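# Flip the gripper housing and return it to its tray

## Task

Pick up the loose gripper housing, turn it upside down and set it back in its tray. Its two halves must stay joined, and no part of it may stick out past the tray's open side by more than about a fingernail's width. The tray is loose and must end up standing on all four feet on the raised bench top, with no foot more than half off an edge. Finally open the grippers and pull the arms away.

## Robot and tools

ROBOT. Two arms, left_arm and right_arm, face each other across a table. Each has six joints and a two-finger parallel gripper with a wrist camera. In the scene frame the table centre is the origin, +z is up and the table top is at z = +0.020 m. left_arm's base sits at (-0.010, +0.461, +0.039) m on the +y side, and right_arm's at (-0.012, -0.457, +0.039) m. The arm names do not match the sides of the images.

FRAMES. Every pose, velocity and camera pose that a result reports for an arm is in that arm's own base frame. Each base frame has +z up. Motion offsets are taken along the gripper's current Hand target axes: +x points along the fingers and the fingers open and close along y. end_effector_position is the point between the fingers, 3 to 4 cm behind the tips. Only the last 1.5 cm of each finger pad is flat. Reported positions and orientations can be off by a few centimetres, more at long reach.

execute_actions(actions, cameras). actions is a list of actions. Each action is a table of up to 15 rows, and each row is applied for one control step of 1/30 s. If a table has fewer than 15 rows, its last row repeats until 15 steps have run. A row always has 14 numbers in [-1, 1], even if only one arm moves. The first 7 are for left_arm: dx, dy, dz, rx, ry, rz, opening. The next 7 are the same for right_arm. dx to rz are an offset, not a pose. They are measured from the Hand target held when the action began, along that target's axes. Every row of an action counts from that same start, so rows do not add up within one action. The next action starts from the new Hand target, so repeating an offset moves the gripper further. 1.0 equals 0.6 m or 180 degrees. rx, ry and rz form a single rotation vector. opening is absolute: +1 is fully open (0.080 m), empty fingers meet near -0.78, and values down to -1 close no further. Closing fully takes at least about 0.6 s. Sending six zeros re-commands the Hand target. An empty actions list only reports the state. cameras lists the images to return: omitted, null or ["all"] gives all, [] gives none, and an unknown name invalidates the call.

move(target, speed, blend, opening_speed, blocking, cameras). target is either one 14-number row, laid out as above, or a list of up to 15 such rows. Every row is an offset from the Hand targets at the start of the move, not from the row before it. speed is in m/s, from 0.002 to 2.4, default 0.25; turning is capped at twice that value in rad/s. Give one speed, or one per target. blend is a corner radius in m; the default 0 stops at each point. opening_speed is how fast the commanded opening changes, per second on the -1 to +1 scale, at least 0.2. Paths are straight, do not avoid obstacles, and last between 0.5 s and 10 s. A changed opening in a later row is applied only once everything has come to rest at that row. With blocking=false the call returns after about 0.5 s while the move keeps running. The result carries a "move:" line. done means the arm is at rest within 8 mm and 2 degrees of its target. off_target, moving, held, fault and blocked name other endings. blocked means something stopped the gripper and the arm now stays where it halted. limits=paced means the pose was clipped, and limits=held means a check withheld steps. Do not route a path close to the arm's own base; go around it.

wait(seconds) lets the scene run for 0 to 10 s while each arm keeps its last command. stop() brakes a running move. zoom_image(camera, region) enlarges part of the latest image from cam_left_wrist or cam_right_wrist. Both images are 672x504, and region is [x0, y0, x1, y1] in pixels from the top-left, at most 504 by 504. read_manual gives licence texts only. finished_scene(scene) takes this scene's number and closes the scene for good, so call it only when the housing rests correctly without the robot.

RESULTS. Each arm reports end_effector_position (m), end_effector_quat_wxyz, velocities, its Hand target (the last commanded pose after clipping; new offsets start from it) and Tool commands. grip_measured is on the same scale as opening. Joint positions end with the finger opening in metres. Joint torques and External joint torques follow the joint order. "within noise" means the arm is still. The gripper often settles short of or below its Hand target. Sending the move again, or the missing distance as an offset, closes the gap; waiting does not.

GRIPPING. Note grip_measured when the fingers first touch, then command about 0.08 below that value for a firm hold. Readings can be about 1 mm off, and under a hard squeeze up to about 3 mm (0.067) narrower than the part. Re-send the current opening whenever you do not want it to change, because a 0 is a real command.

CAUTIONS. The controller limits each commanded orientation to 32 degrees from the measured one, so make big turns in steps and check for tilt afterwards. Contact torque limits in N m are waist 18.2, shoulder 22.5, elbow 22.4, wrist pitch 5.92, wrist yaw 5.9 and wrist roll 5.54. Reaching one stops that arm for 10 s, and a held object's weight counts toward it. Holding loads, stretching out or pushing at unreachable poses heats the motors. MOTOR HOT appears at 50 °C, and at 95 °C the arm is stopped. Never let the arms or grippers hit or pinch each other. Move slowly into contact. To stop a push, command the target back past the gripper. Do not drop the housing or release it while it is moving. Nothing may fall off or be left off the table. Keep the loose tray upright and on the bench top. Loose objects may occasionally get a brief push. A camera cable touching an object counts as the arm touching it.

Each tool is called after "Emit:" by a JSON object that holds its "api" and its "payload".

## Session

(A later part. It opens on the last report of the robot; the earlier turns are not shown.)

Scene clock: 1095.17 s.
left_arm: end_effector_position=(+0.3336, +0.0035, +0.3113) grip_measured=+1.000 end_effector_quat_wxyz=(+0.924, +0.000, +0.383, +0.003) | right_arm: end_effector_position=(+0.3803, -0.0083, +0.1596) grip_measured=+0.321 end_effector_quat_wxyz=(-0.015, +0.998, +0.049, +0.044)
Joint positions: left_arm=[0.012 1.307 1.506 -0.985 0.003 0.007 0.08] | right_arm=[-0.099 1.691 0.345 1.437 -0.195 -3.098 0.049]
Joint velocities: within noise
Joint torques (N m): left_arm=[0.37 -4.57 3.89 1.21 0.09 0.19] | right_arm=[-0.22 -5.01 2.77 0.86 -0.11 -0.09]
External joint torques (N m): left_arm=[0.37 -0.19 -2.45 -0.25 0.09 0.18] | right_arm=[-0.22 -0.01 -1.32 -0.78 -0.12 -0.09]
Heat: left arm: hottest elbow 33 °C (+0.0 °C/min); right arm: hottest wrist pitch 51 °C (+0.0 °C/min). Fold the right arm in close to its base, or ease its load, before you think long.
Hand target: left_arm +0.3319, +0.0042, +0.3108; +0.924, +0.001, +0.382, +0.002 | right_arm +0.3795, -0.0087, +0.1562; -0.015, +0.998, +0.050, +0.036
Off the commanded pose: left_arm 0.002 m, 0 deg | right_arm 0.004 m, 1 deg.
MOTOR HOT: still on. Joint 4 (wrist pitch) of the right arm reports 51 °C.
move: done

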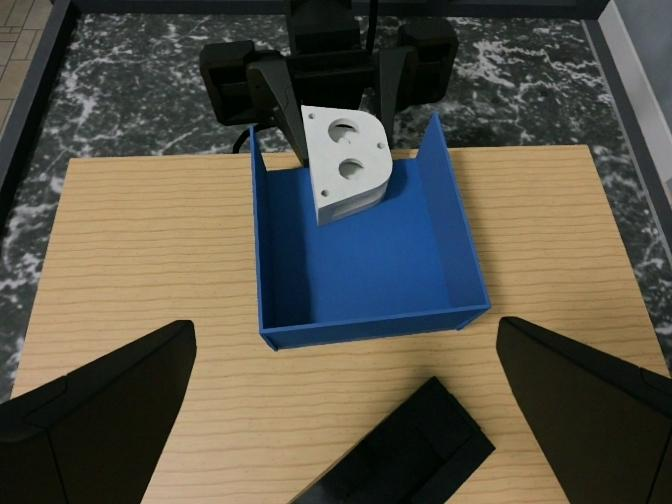

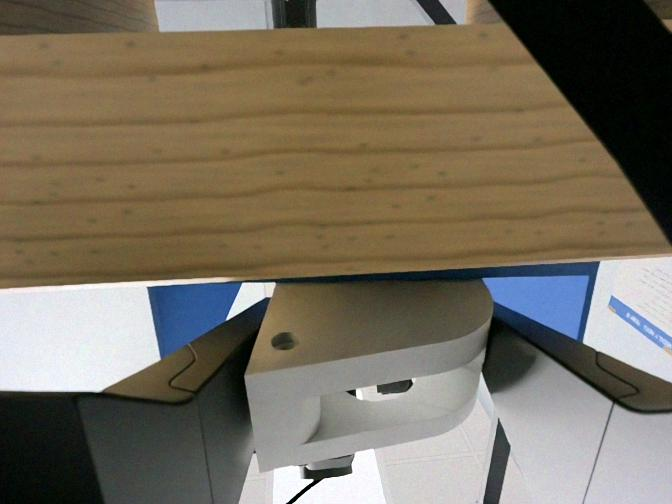

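Emit:
{"api": "move", "payload": {"target": [[0,0,0,0,0,0,1,0,0,0.004,0,0.003,0,0.3],[0,0,0,0,0,0,1,0,0,0.004,0,0.003,0,0.40],[0,0,0,0,0,0,1,0,0,0.004,0,0.003,0,0.55]], "opening_speed": 0.2, "speed": 0.02}}

Emit:
{"api": "zoom_image", "payload": {"camera": "cam_left_wrist", "region": [280, 90, 420, 240]}}

Scene clock: 1109.80 s.
left_arm: end_effector_position=(+0.3336, +0.0035, +0.3113) grip_measured=+1.000 end_effector_quat_wxyz=(+0.924, +0.000, +0.383, +0.003) | right_arm: end_effector_position=(+0.3804, -0.0083, +0.1586) grip_measured=+0.547 end_effector_quat_wxyz=(-0.015, +0.998, +0.049, +0.048)
Joint positions: left_arm=[0.012 1.307 1.506 -0.985 0.003 0.007 0.08] | right_arm=[-0.099 1.709 0.343 1.464 -0.195 -3.098 0.06]
Joint velocities: within noise
Joint torques (N m): left_arm=[0.37 -4.57 3.91 1.2 0.08 0.18] | right_arm=[-0.18 -3.85 2.59 1.67 -0.06 -0.03]
External joint torques (N m): left_arm=[0.38 -0.22 -2.42 -0.25 0.08 0.18] | right_arm=[-0.15 1.2 -1.43 0.02 -0.08 -0.03]
Heat: left arm: hottest elbow 33 °C (+0.0 °C/min); right arm: hottest wrist pitch 49 °C (-2.0 °C/min). Fold the right arm in close to its base, or ease its load, before you think long.
Hand target: left_arm +0.3319, +0.0042, +0.3108; +0.924, +0.001, +0.382, +0.002 | right_arm +0.3797, -0.0086, +0.1538; -0.015, +0.998, +0.050, +0.041
Off the commanded pose: left_arm 0.002 m, 0 deg | right_arm 0.005 m, 1 deg.
MOTOR HOT: still on. Joint 4 (wrist pitch) of the right arm reports 49 °C.
move: done

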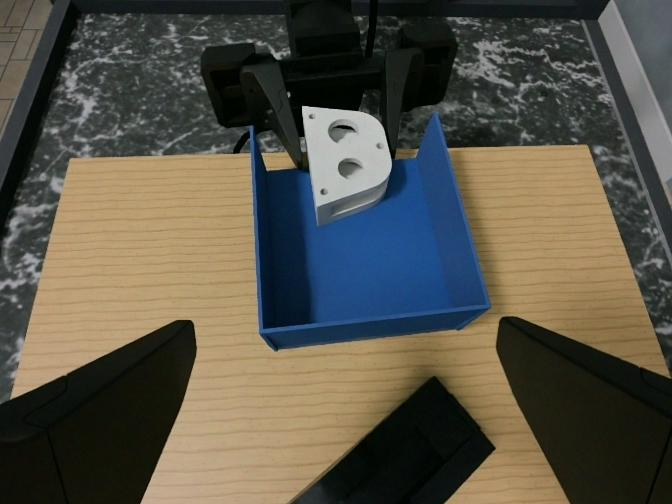

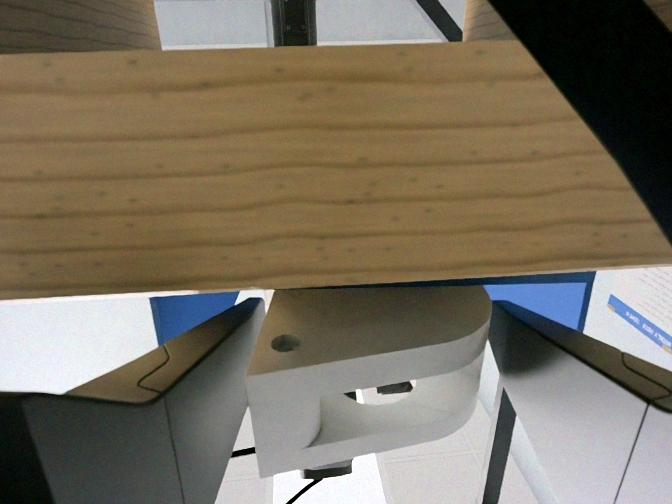

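Scaled by 3.360 from the camera's 672x504 image, which has a finer 960x720 frame.

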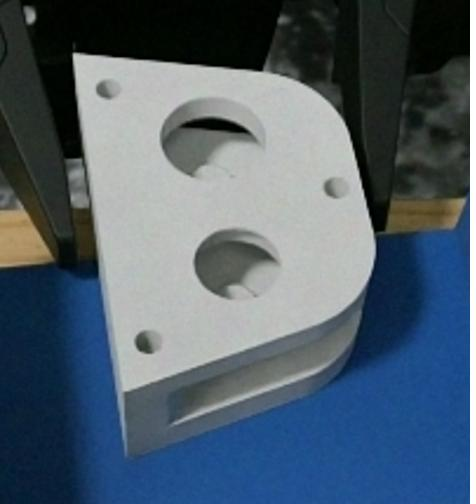

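Emit:
{"api": "move", "payload": {"target": [[0,0,0,0,0,0,1,-0.05,0,-0.004,0,0,0,0.55],[0,0,0,0,0,0,1,-0.1417,0,-0.0148,0,0,0,0.55],[0,0,0,0,0,0,1,-0.1417,0,-0.0148,0.5,0,0,0.55]], "speed": [0.06,0.12,0.3]}}

Emit:
{"api": "zoom_image", "payload": {"camera": "cam_left_wrist", "region": [240, 80, 440, 240]}}

Scene clock: 1133.67 s.
left_arm: end_effector_position=(+0.3336, +0.0035, +0.3113) grip_measured=+1.000 end_effector_quat_wxyz=(+0.924, +0.000, +0.383, +0.003) | right_arm: end_effector_position=(+0.2962, -0.0171, +0.1550) grip_measured=+0.548 end_effector_quat_wxyz=(+0.715, -0.696, -0.063, +0.006)
Joint positions: left_arm=[0.012 1.307 1.506 -0.985 0.003 0.007 0.08] | right_arm=[-0.212 1.381 0.033 1.434 -0.308 -1.522 0.06]
Joint velocities: within noise
Joint torques (N m): left_arm=[0.36 -4.56 3.9 1.2 0.09 0.19] | right_arm=[-0.31 -3.51 2.67 1.52 -0.12 0.24]
External joint torques (N m): left_arm=[0.37 -0.24 -2.41 -0.26 0.09 0.18] | right_arm=[-0.3 -0.85 -1.39 -0.11 -0.15 0.19]
Heat: left arm: hottest elbow 33 °C (+0.0 °C/min); right arm: hottest wrist pitch 51 °C (+0.0 °C/min). Fold the right arm in close to its base, or ease its load, before you think long.
Hand target: left_arm +0.3319, +0.0042, +0.3108; +0.924, +0.001, +0.382, +0.002 | right_arm +0.2946, -0.0171, +0.1555; +0.716, -0.695, -0.064, +0.006
Off the commanded pose: left_arm 0.002 m, 0 deg | right_arm 0.002 m, 0 deg.
MOTOR HOT: still on. Joint 4 (wrist pitch) of the right arm reports 51 °C.
move: done

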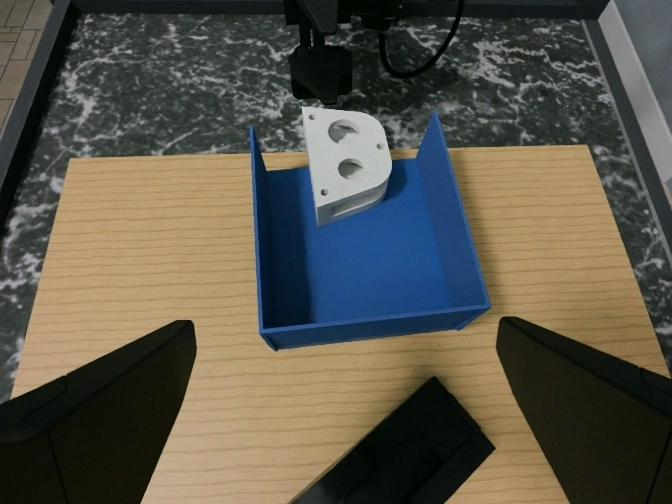

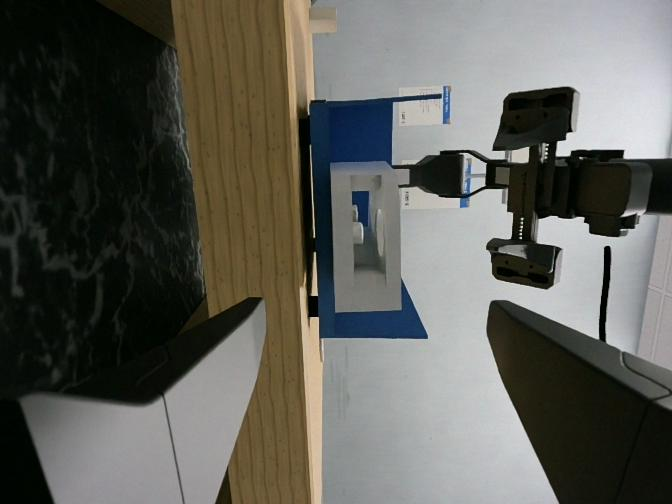

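Scaled by 2.520 from the camera's 672x504 image, which has a finer 960x720 frame.

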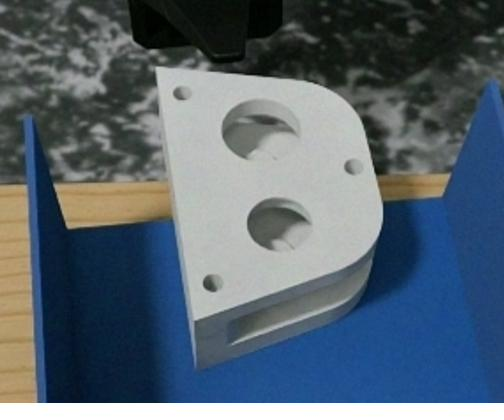

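Emit:
{"api": "move", "payload": {"target": [[0,0,0,0,0,0,1,0.0,0,0.005,0,0,0,-0.485],[0,0,0,0,0,0,1,0.0617,0,0.005,0,0,0,-0.485]], "speed": 0.06}}

Emit:
{"api": "zoom_image", "payload": {"camera": "cam_left_wrist", "region": [240, 80, 440, 240]}}

Scene clock: 1166.30 s.
left_arm: end_effector_position=(+0.3336, +0.0035, +0.3113) grip_measured=+1.000 end_effector_quat_wxyz=(+0.924, +0.000, +0.383, +0.003) | right_arm: end_effector_position=(+0.3288, -0.0107, +0.1574) grip_measured=-0.482 end_effector_quat_wxyz=(+0.717, -0.694, -0.063, +0.008)
Joint positions: left_arm=[0.012 1.307 1.506 -0.985 0.003 0.007 0.08] | right_arm=[-0.141 1.508 0.15 1.439 -0.24 -1.522 0.013]
Joint velocities: within noise
Joint torques (N m): left_arm=[0.37 -4.56 3.91 1.2 0.08 0.19] | right_arm=[0.36 -2.49 3.94 1.87 0.17 -0.03]
External joint torques (N m): left_arm=[0.34 -0.21 -2.44 -0.27 0.09 0.19] | right_arm=[0.39 1.01 -0.05 0.26 0.14 -0.08]
Heat: left arm: hottest elbow 33 °C (+0.0 °C/min); right arm: hottest wrist pitch 49 °C (+0.0 °C/min). Fold the right arm in close to its base, or ease its load, before you think long.
Hand target: left_arm +0.3319, +0.0042, +0.3108; +0.924, +0.001, +0.382, +0.002 | right_arm +0.3310, -0.0106, +0.1587; +0.716, -0.695, -0.064, +0.006
Off the commanded pose: left_arm 0.002 m, 0 deg | right_arm 0.003 m, 0 deg.
MOTOR HOT: still on. Joint 4 (wrist pitch) of the right arm reports 49 °C.
move: done

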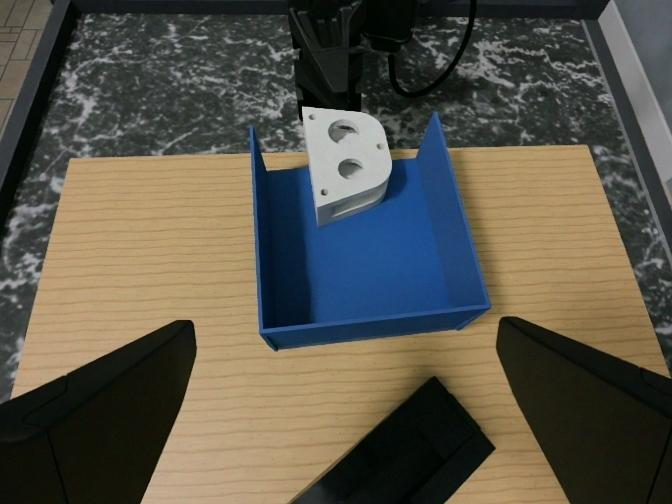

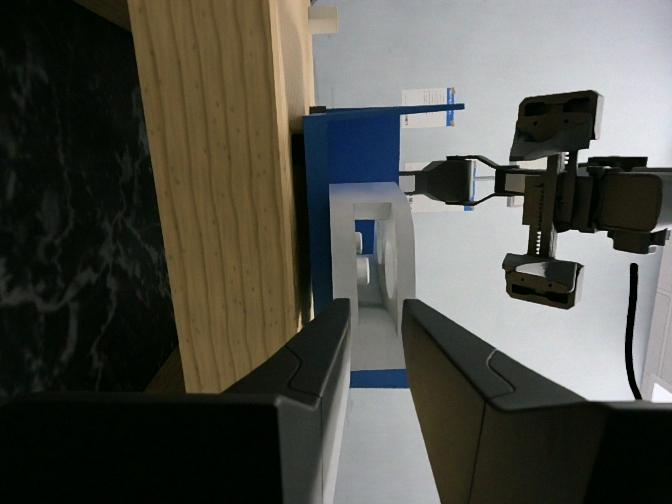

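Scaled by 2.520 from the camera's 672x504 image, which has a finer 960x720 frame.

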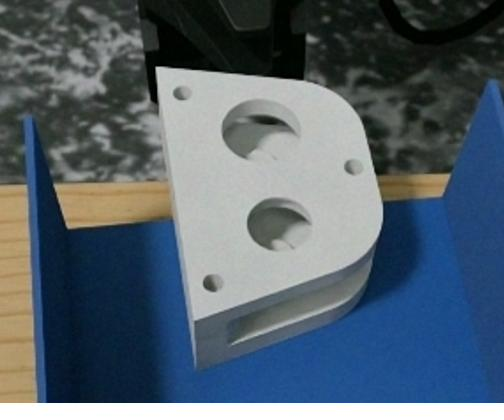

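Emit:
{"api": "move", "payload": {"target": [0,0,0,0,0,0,1,0.035,0,0,0,0,0,-0.485], "speed": 0.04}}

Emit:
{"api": "zoom_image", "payload": {"camera": "cam_left_wrist", "region": [240, 80, 440, 240]}}

Scene clock: 1180.67 s.
left_arm: end_effector_position=(+0.3336, +0.0035, +0.3113) grip_measured=+1.000 end_effector_quat_wxyz=(+0.924, +0.000, +0.383, +0.003) | right_arm: end_effector_position=(+0.3495, -0.0088, +0.1606) grip_measured=-0.482 end_effector_quat_wxyz=(+0.717, -0.694, -0.065, +0.006)
Joint positions: left_arm=[0.012 1.307 1.506 -0.985 0.003 0.007 0.08] | right_arm=[-0.117 1.574 0.229 1.432 -0.216 -1.523 0.013]
Joint velocities: within noise
Joint torques (N m): left_arm=[0.37 -4.56 3.9 1.2 0.08 0.19] | right_arm=[0.34 -3.02 4.01 1.52 0.18 -0.07]
External joint torques (N m): left_arm=[0.38 -0.26 -2.41 -0.27 0.08 0.18] | right_arm=[0.32 1.12 -0.06 -0.12 0.16 -0.12]
Heat: left arm: hottest elbow 33 °C (+0.0 °C/min); right arm: hottest wrist pitch 53 °C (+3.0 °C/min). Fold the right arm in close to its base, or ease its load, before you think long.
Hand target: left_arm +0.3319, +0.0042, +0.3108; +0.924, +0.001, +0.382, +0.002 | right_arm +0.3519, -0.0085, +0.1604; +0.716, -0.695, -0.064, +0.006
Off the commanded pose: left_arm 0.002 m, 0 deg | right_arm 0.002 m, 0 deg.
MOTOR HOT: still on. Joint 4 (wrist pitch) of the right arm reports 53 °C.
move: done

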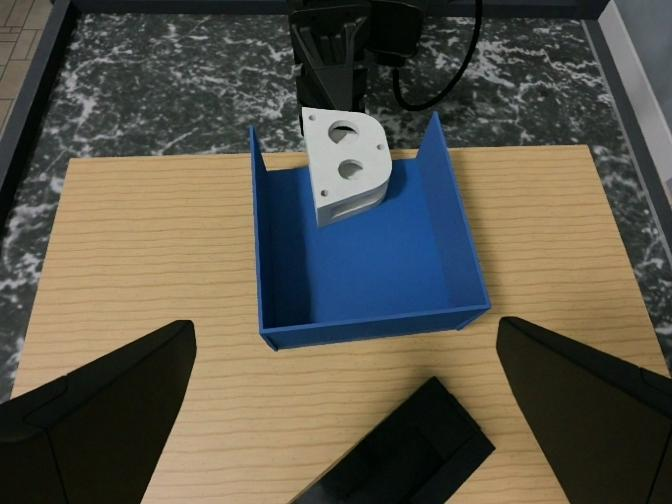

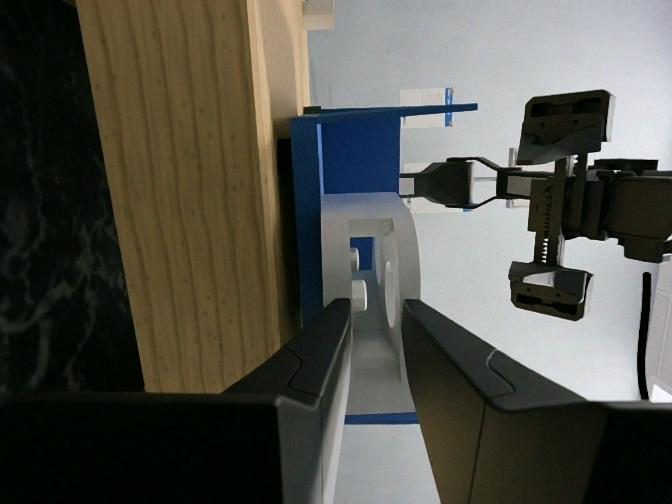

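Scaled by 2.520 from the camera's 672x504 image, which has a finer 960x720 frame.

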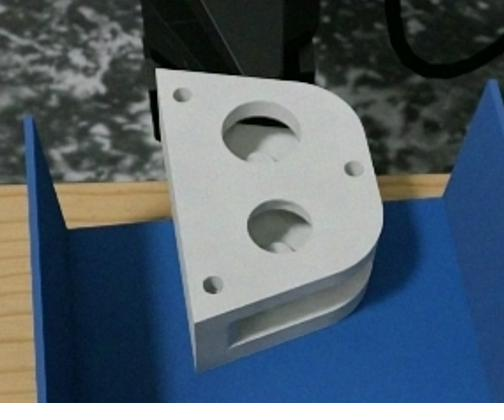

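Emit:
{"api": "move", "payload": {"target": [0,0,0,0,0,0,1,0.015,0,0,0,0,0,-0.485], "speed": 0.03}}

Emit:
{"api": "zoom_image", "payload": {"camera": "cam_left_wrist", "region": [240, 80, 440, 240]}}

Scene clock: 1192.27 s.
left_arm: end_effector_position=(+0.3336, +0.0035, +0.3113) grip_measured=+1.000 end_effector_quat_wxyz=(+0.924, +0.000, +0.383, +0.003) | right_arm: end_effector_position=(+0.3584, -0.0080, +0.1615) grip_measured=-0.482 end_effector_quat_wxyz=(+0.717, -0.694, -0.065, +0.006)
Joint positions: left_arm=[0.012 1.307 1.506 -0.985 0.003 0.007 0.08] | right_arm=[-0.109 1.6 0.263 1.423 -0.207 -1.524 0.013]
Joint velocities: within noise
Joint torques (N m): left_arm=[0.37 -4.56 3.9 1.2 0.08 0.19] | right_arm=[0.37 -3.21 4.08 1.52 0.18 -0.06]
External joint torques (N m): left_arm=[0.35 -0.26 -2.41 -0.26 0.09 0.18] | right_arm=[0.39 1.15 -0.05 -0.12 0.16 -0.11]
Heat: left arm: hottest elbow 33 °C (+0.0 °C/min); right arm: hottest wrist pitch 51 °C (+0.0 °C/min). Fold the right arm in close to its base, or ease its load, before you think long.
Hand target: left_arm +0.3319, +0.0042, +0.3108; +0.924, +0.001, +0.382, +0.002 | right_arm +0.3608, -0.0077, +0.1612; +0.716, -0.695, -0.064, +0.006
Off the commanded pose: left_arm 0.002 m, 0 deg | right_arm 0.002 m, 0 deg.
MOTOR HOT: still on. Joint 4 (wrist pitch) of the right arm reports 51 °C.
move: done

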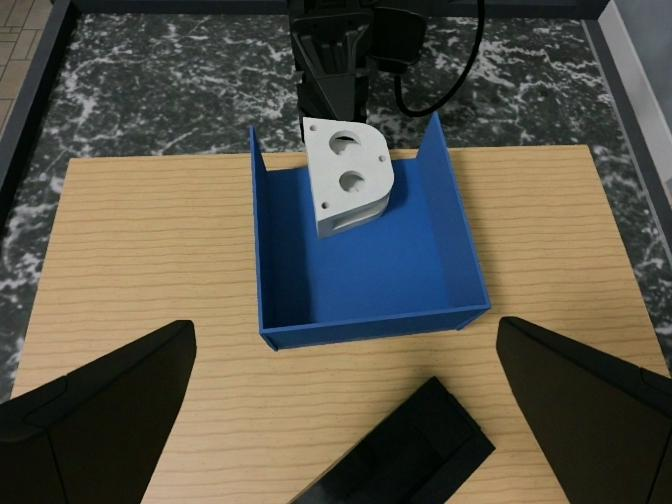

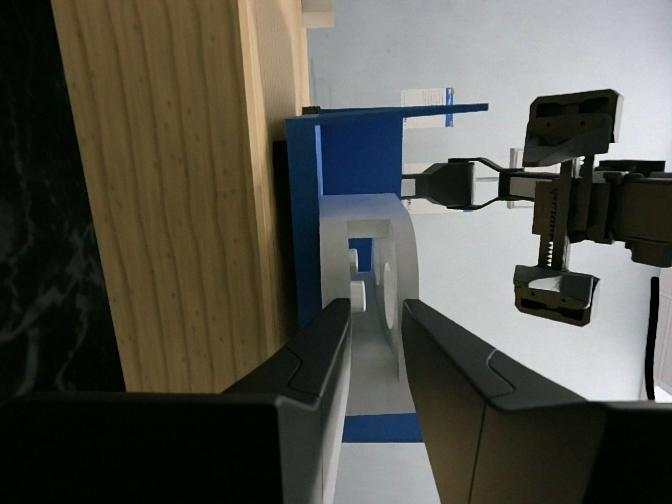

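Scaled by 2.520 from the camera's 672x504 image, which has a finer 960x720 frame.

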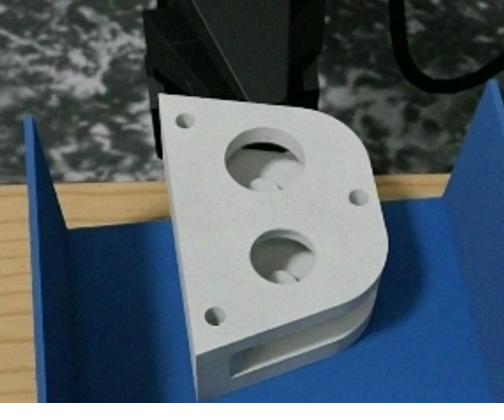

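Emit:
{"api": "move", "payload": {"target": [0,0,0,0,0,0,1,0.018,0,0,0,0,0,-0.485], "speed": 0.03}}

Emit:
{"api": "zoom_image", "payload": {"camera": "cam_left_wrist", "region": [240, 80, 440, 240]}}

Scene clock: 1199.87 s.
left_arm: end_effector_position=(+0.3336, +0.0035, +0.3113) grip_measured=+1.000 end_effector_quat_wxyz=(+0.924, +0.000, +0.383, +0.003) | right_arm: end_effector_position=(+0.3690, -0.0069, +0.1624) grip_measured=-0.482 end_effector_quat_wxyz=(+0.717, -0.694, -0.065, +0.006)
Joint positions: left_arm=[0.012 1.307 1.506 -0.985 0.003 0.007 0.08] | right_arm=[-0.099 1.63 0.305 1.411 -0.197 -1.525 0.013]
Joint velocities: within noise
Joint torques (N m): left_arm=[0.37 -4.57 3.91 1.2 0.08 0.19] | right_arm=[0.36 -3.47 4.1 1.54 0.14 -0.07]
External joint torques (N m): left_arm=[0.35 -0.25 -2.41 -0.26 0.09 0.18] | right_arm=[0.35 1.11 -0.04 -0.06 0.13 -0.12]
Heat: left arm: hottest elbow 33 °C (+0.0 °C/min); right arm: hottest wrist pitch 50 °C (+0.0 °C/min). Fold the right arm in close to its base, or ease its load, before you think long.
Hand target: left_arm +0.3319, +0.0042, +0.3108; +0.924, +0.001, +0.382, +0.002 | right_arm +0.3715, -0.0065, +0.1620; +0.716, -0.695, -0.064, +0.006
Off the commanded pose: left_arm 0.002 m, 0 deg | right_arm 0.002 m, 0 deg.
MOTOR HOT: still on. Joint 4 (wrist pitch) of the right arm reports 50 °C.
move: done

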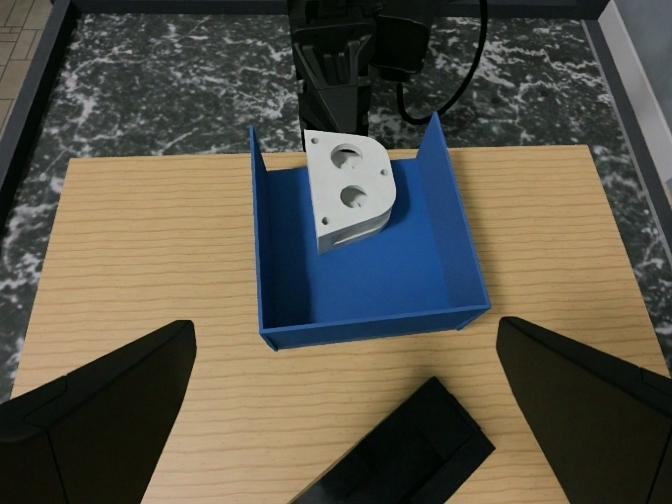

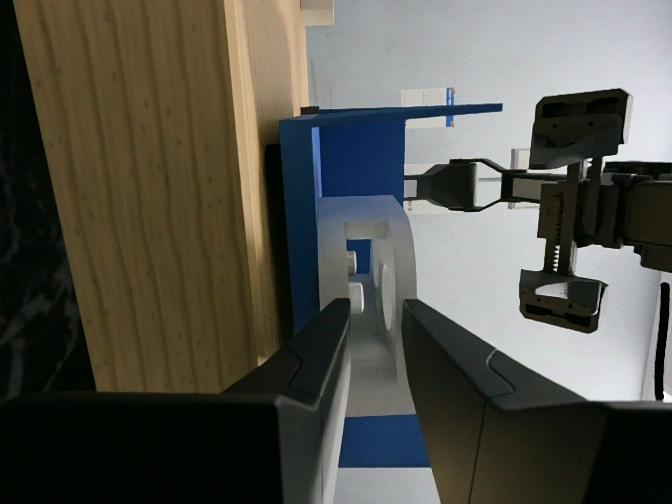

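Scaled by 2.520 from the camera's 672x504 image, which has a finer 960x720 frame.

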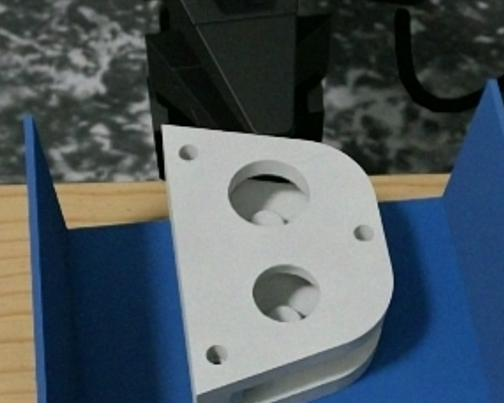

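Emit:
{"api": "move", "payload": {"target": [[0,0,0,0,0,0,1,0.007,0,0,0,0,0,-0.485],[0,0,0,0,0,0,1,-0.12,0,0,0,0,0,-0.485]], "speed": [0.03,0.1]}}

Emit:
{"api": "zoom_image", "payload": {"camera": "cam_left_wrist", "region": [240, 80, 440, 240]}}

Emit:
{"api": "zoom_image", "payload": {"camera": "cam_right_wrist", "region": [240, 60, 540, 400]}}

Scene clock: 1209.50 s.
left_arm: end_effector_position=(+0.3336, +0.0035, +0.3113) grip_measured=+1.000 end_effector_quat_wxyz=(+0.924, +0.000, +0.383, +0.003) | right_arm: end_effector_position=(+0.3018, -0.0136, +0.1557) grip_measured=-0.482 end_effector_quat_wxyz=(+0.715, -0.696, -0.063, +0.006)
Joint positions: left_arm=[0.012 1.307 1.506 -0.985 0.003 0.007 0.08] | right_arm=[-0.182 1.403 0.051 1.437 -0.277 -1.525 0.013]
Joint velocities: within noise
Joint torques (N m): left_arm=[0.37 -4.56 3.91 1.2 0.08 0.19] | right_arm=[-0.27 -3.68 2.64 1.51 -0.12 0.23]
External joint torques (N m): left_arm=[0.37 -0.21 -2.46 -0.28 0.08 0.18] | right_arm=[-0.25 -0.89 -1.42 -0.11 -0.15 0.18]
Heat: left arm: hottest elbow 33 °C (+0.0 °C/min); right arm: hottest wrist pitch 50 °C (+0.0 °C/min). Fold the right arm in close to its base, or ease its load, before you think long.
Hand target: left_arm +0.3319, +0.0042, +0.3108; +0.924, +0.001, +0.382, +0.002 | right_arm +0.3001, -0.0135, +0.1561; +0.716, -0.695, -0.064, +0.006
Off the commanded pose: left_arm 0.002 m, 0 deg | right_arm 0.002 m, 0 deg.
MOTOR HOT: still on. Joint 4 (wrist pitch) of the right arm reports 50 °C.
move: done

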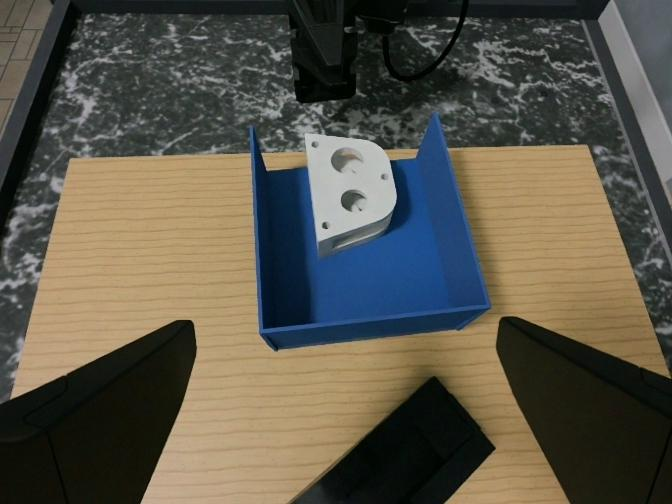

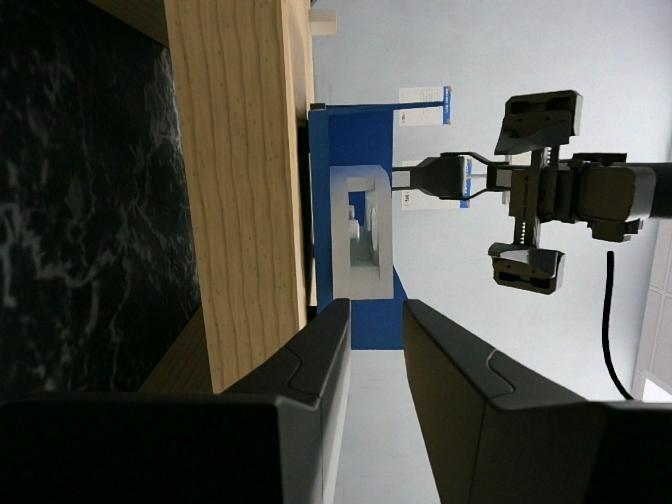

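Scaled by 2.520 from the camera's 672x504 image, which has a finer 960x720 frame.

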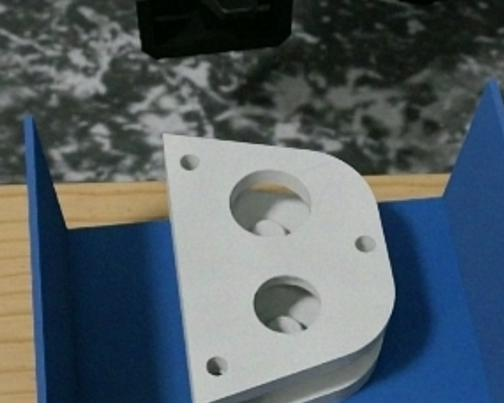

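Scaled by 1.482 from the camera's 672x504 image, which has a finer 960x720 frame.

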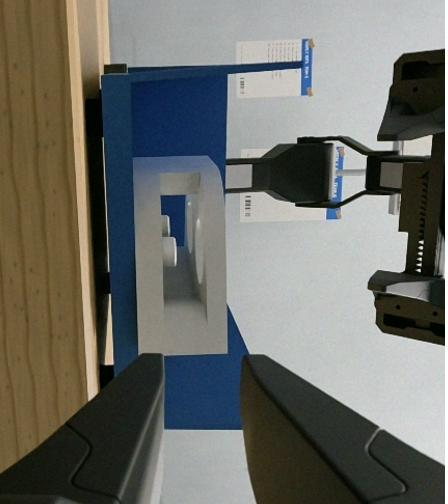

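Emit:
{"api": "move", "payload": {"target": [0,0,0,0,0,0,1,-0.09,0,0,0,0,0,-0.485], "speed": 0.15}}

Scene clock: 1219.30 s.
left_arm: end_effector_position=(+0.3336, +0.0035, +0.3113) grip_measured=+1.000 end_effector_quat_wxyz=(+0.924, +0.000, +0.383, +0.003) | right_arm: end_effector_position=(+0.2480, -0.0196, +0.1556) grip_measured=-0.482 end_effector_quat_wxyz=(+0.714, -0.697, -0.023, +0.059)
Joint positions: left_arm=[0.012 1.307 1.506 -0.985 0.003 0.007 0.08] | right_arm=[-0.36 0.579 0.01 0.514 -0.475 -1.569 0.013]
Joint velocities: within noise
Joint torques (N m): left_arm=[0.37 -4.57 3.91 1.2 0.09 0.18] | right_arm=[0.35 -0.98 4.46 1.48 0.13 -0.05]
External joint torques (N m): left_arm=[0.36 -0.19 -2.44 -0.26 0.09 0.18] | right_arm=[0.35 -0.64 -2.22 -0.13 0.15 -0.11]
Heat: left arm: hottest elbow 33 °C (+0.0 °C/min); right arm: hottest wrist pitch 50 °C (+1.0 °C/min). Fold the right arm in close to its base, or ease its load, before you think long.
Hand target: left_arm +0.3319, +0.0042, +0.3108; +0.924, +0.001, +0.382, +0.002 | right_arm +0.2465, -0.0189, +0.1515; +0.716, -0.695, -0.064, +0.006
Off the commanded pose: left_arm 0.002 m, 0 deg | right_arm 0.004 m, 8 deg.
MOTOR HOT: still on. Joint 4 (wrist pitch) of the right arm reports 50 °C.
joint sent to its limit (right arm) — joint 3 (elbow), lower limit, where the elbow is as bent as it goes. The joint targets are off in orientation, not in position.
move: off_target (right_arm)

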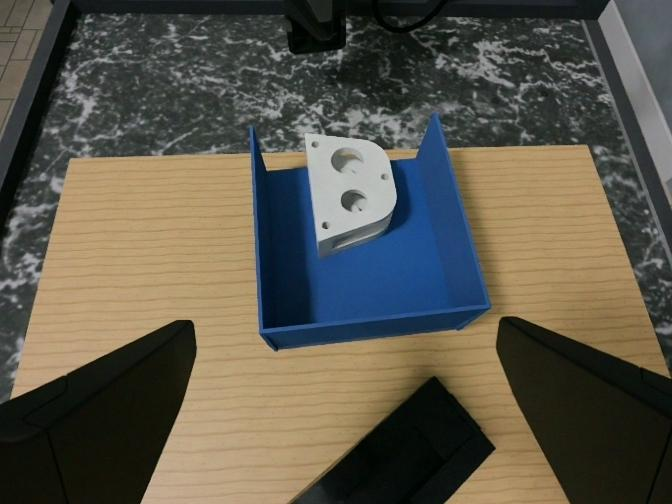

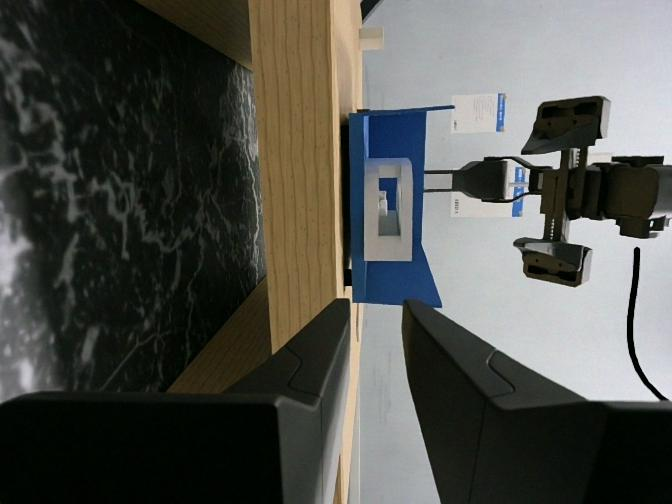

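Housing is upside down in the tray, halves together, tray on all four feet, arms clear.

Emit:
{"api": "finished_scene", "payload": {"scene": 2}}

The scene is finished: the task was done.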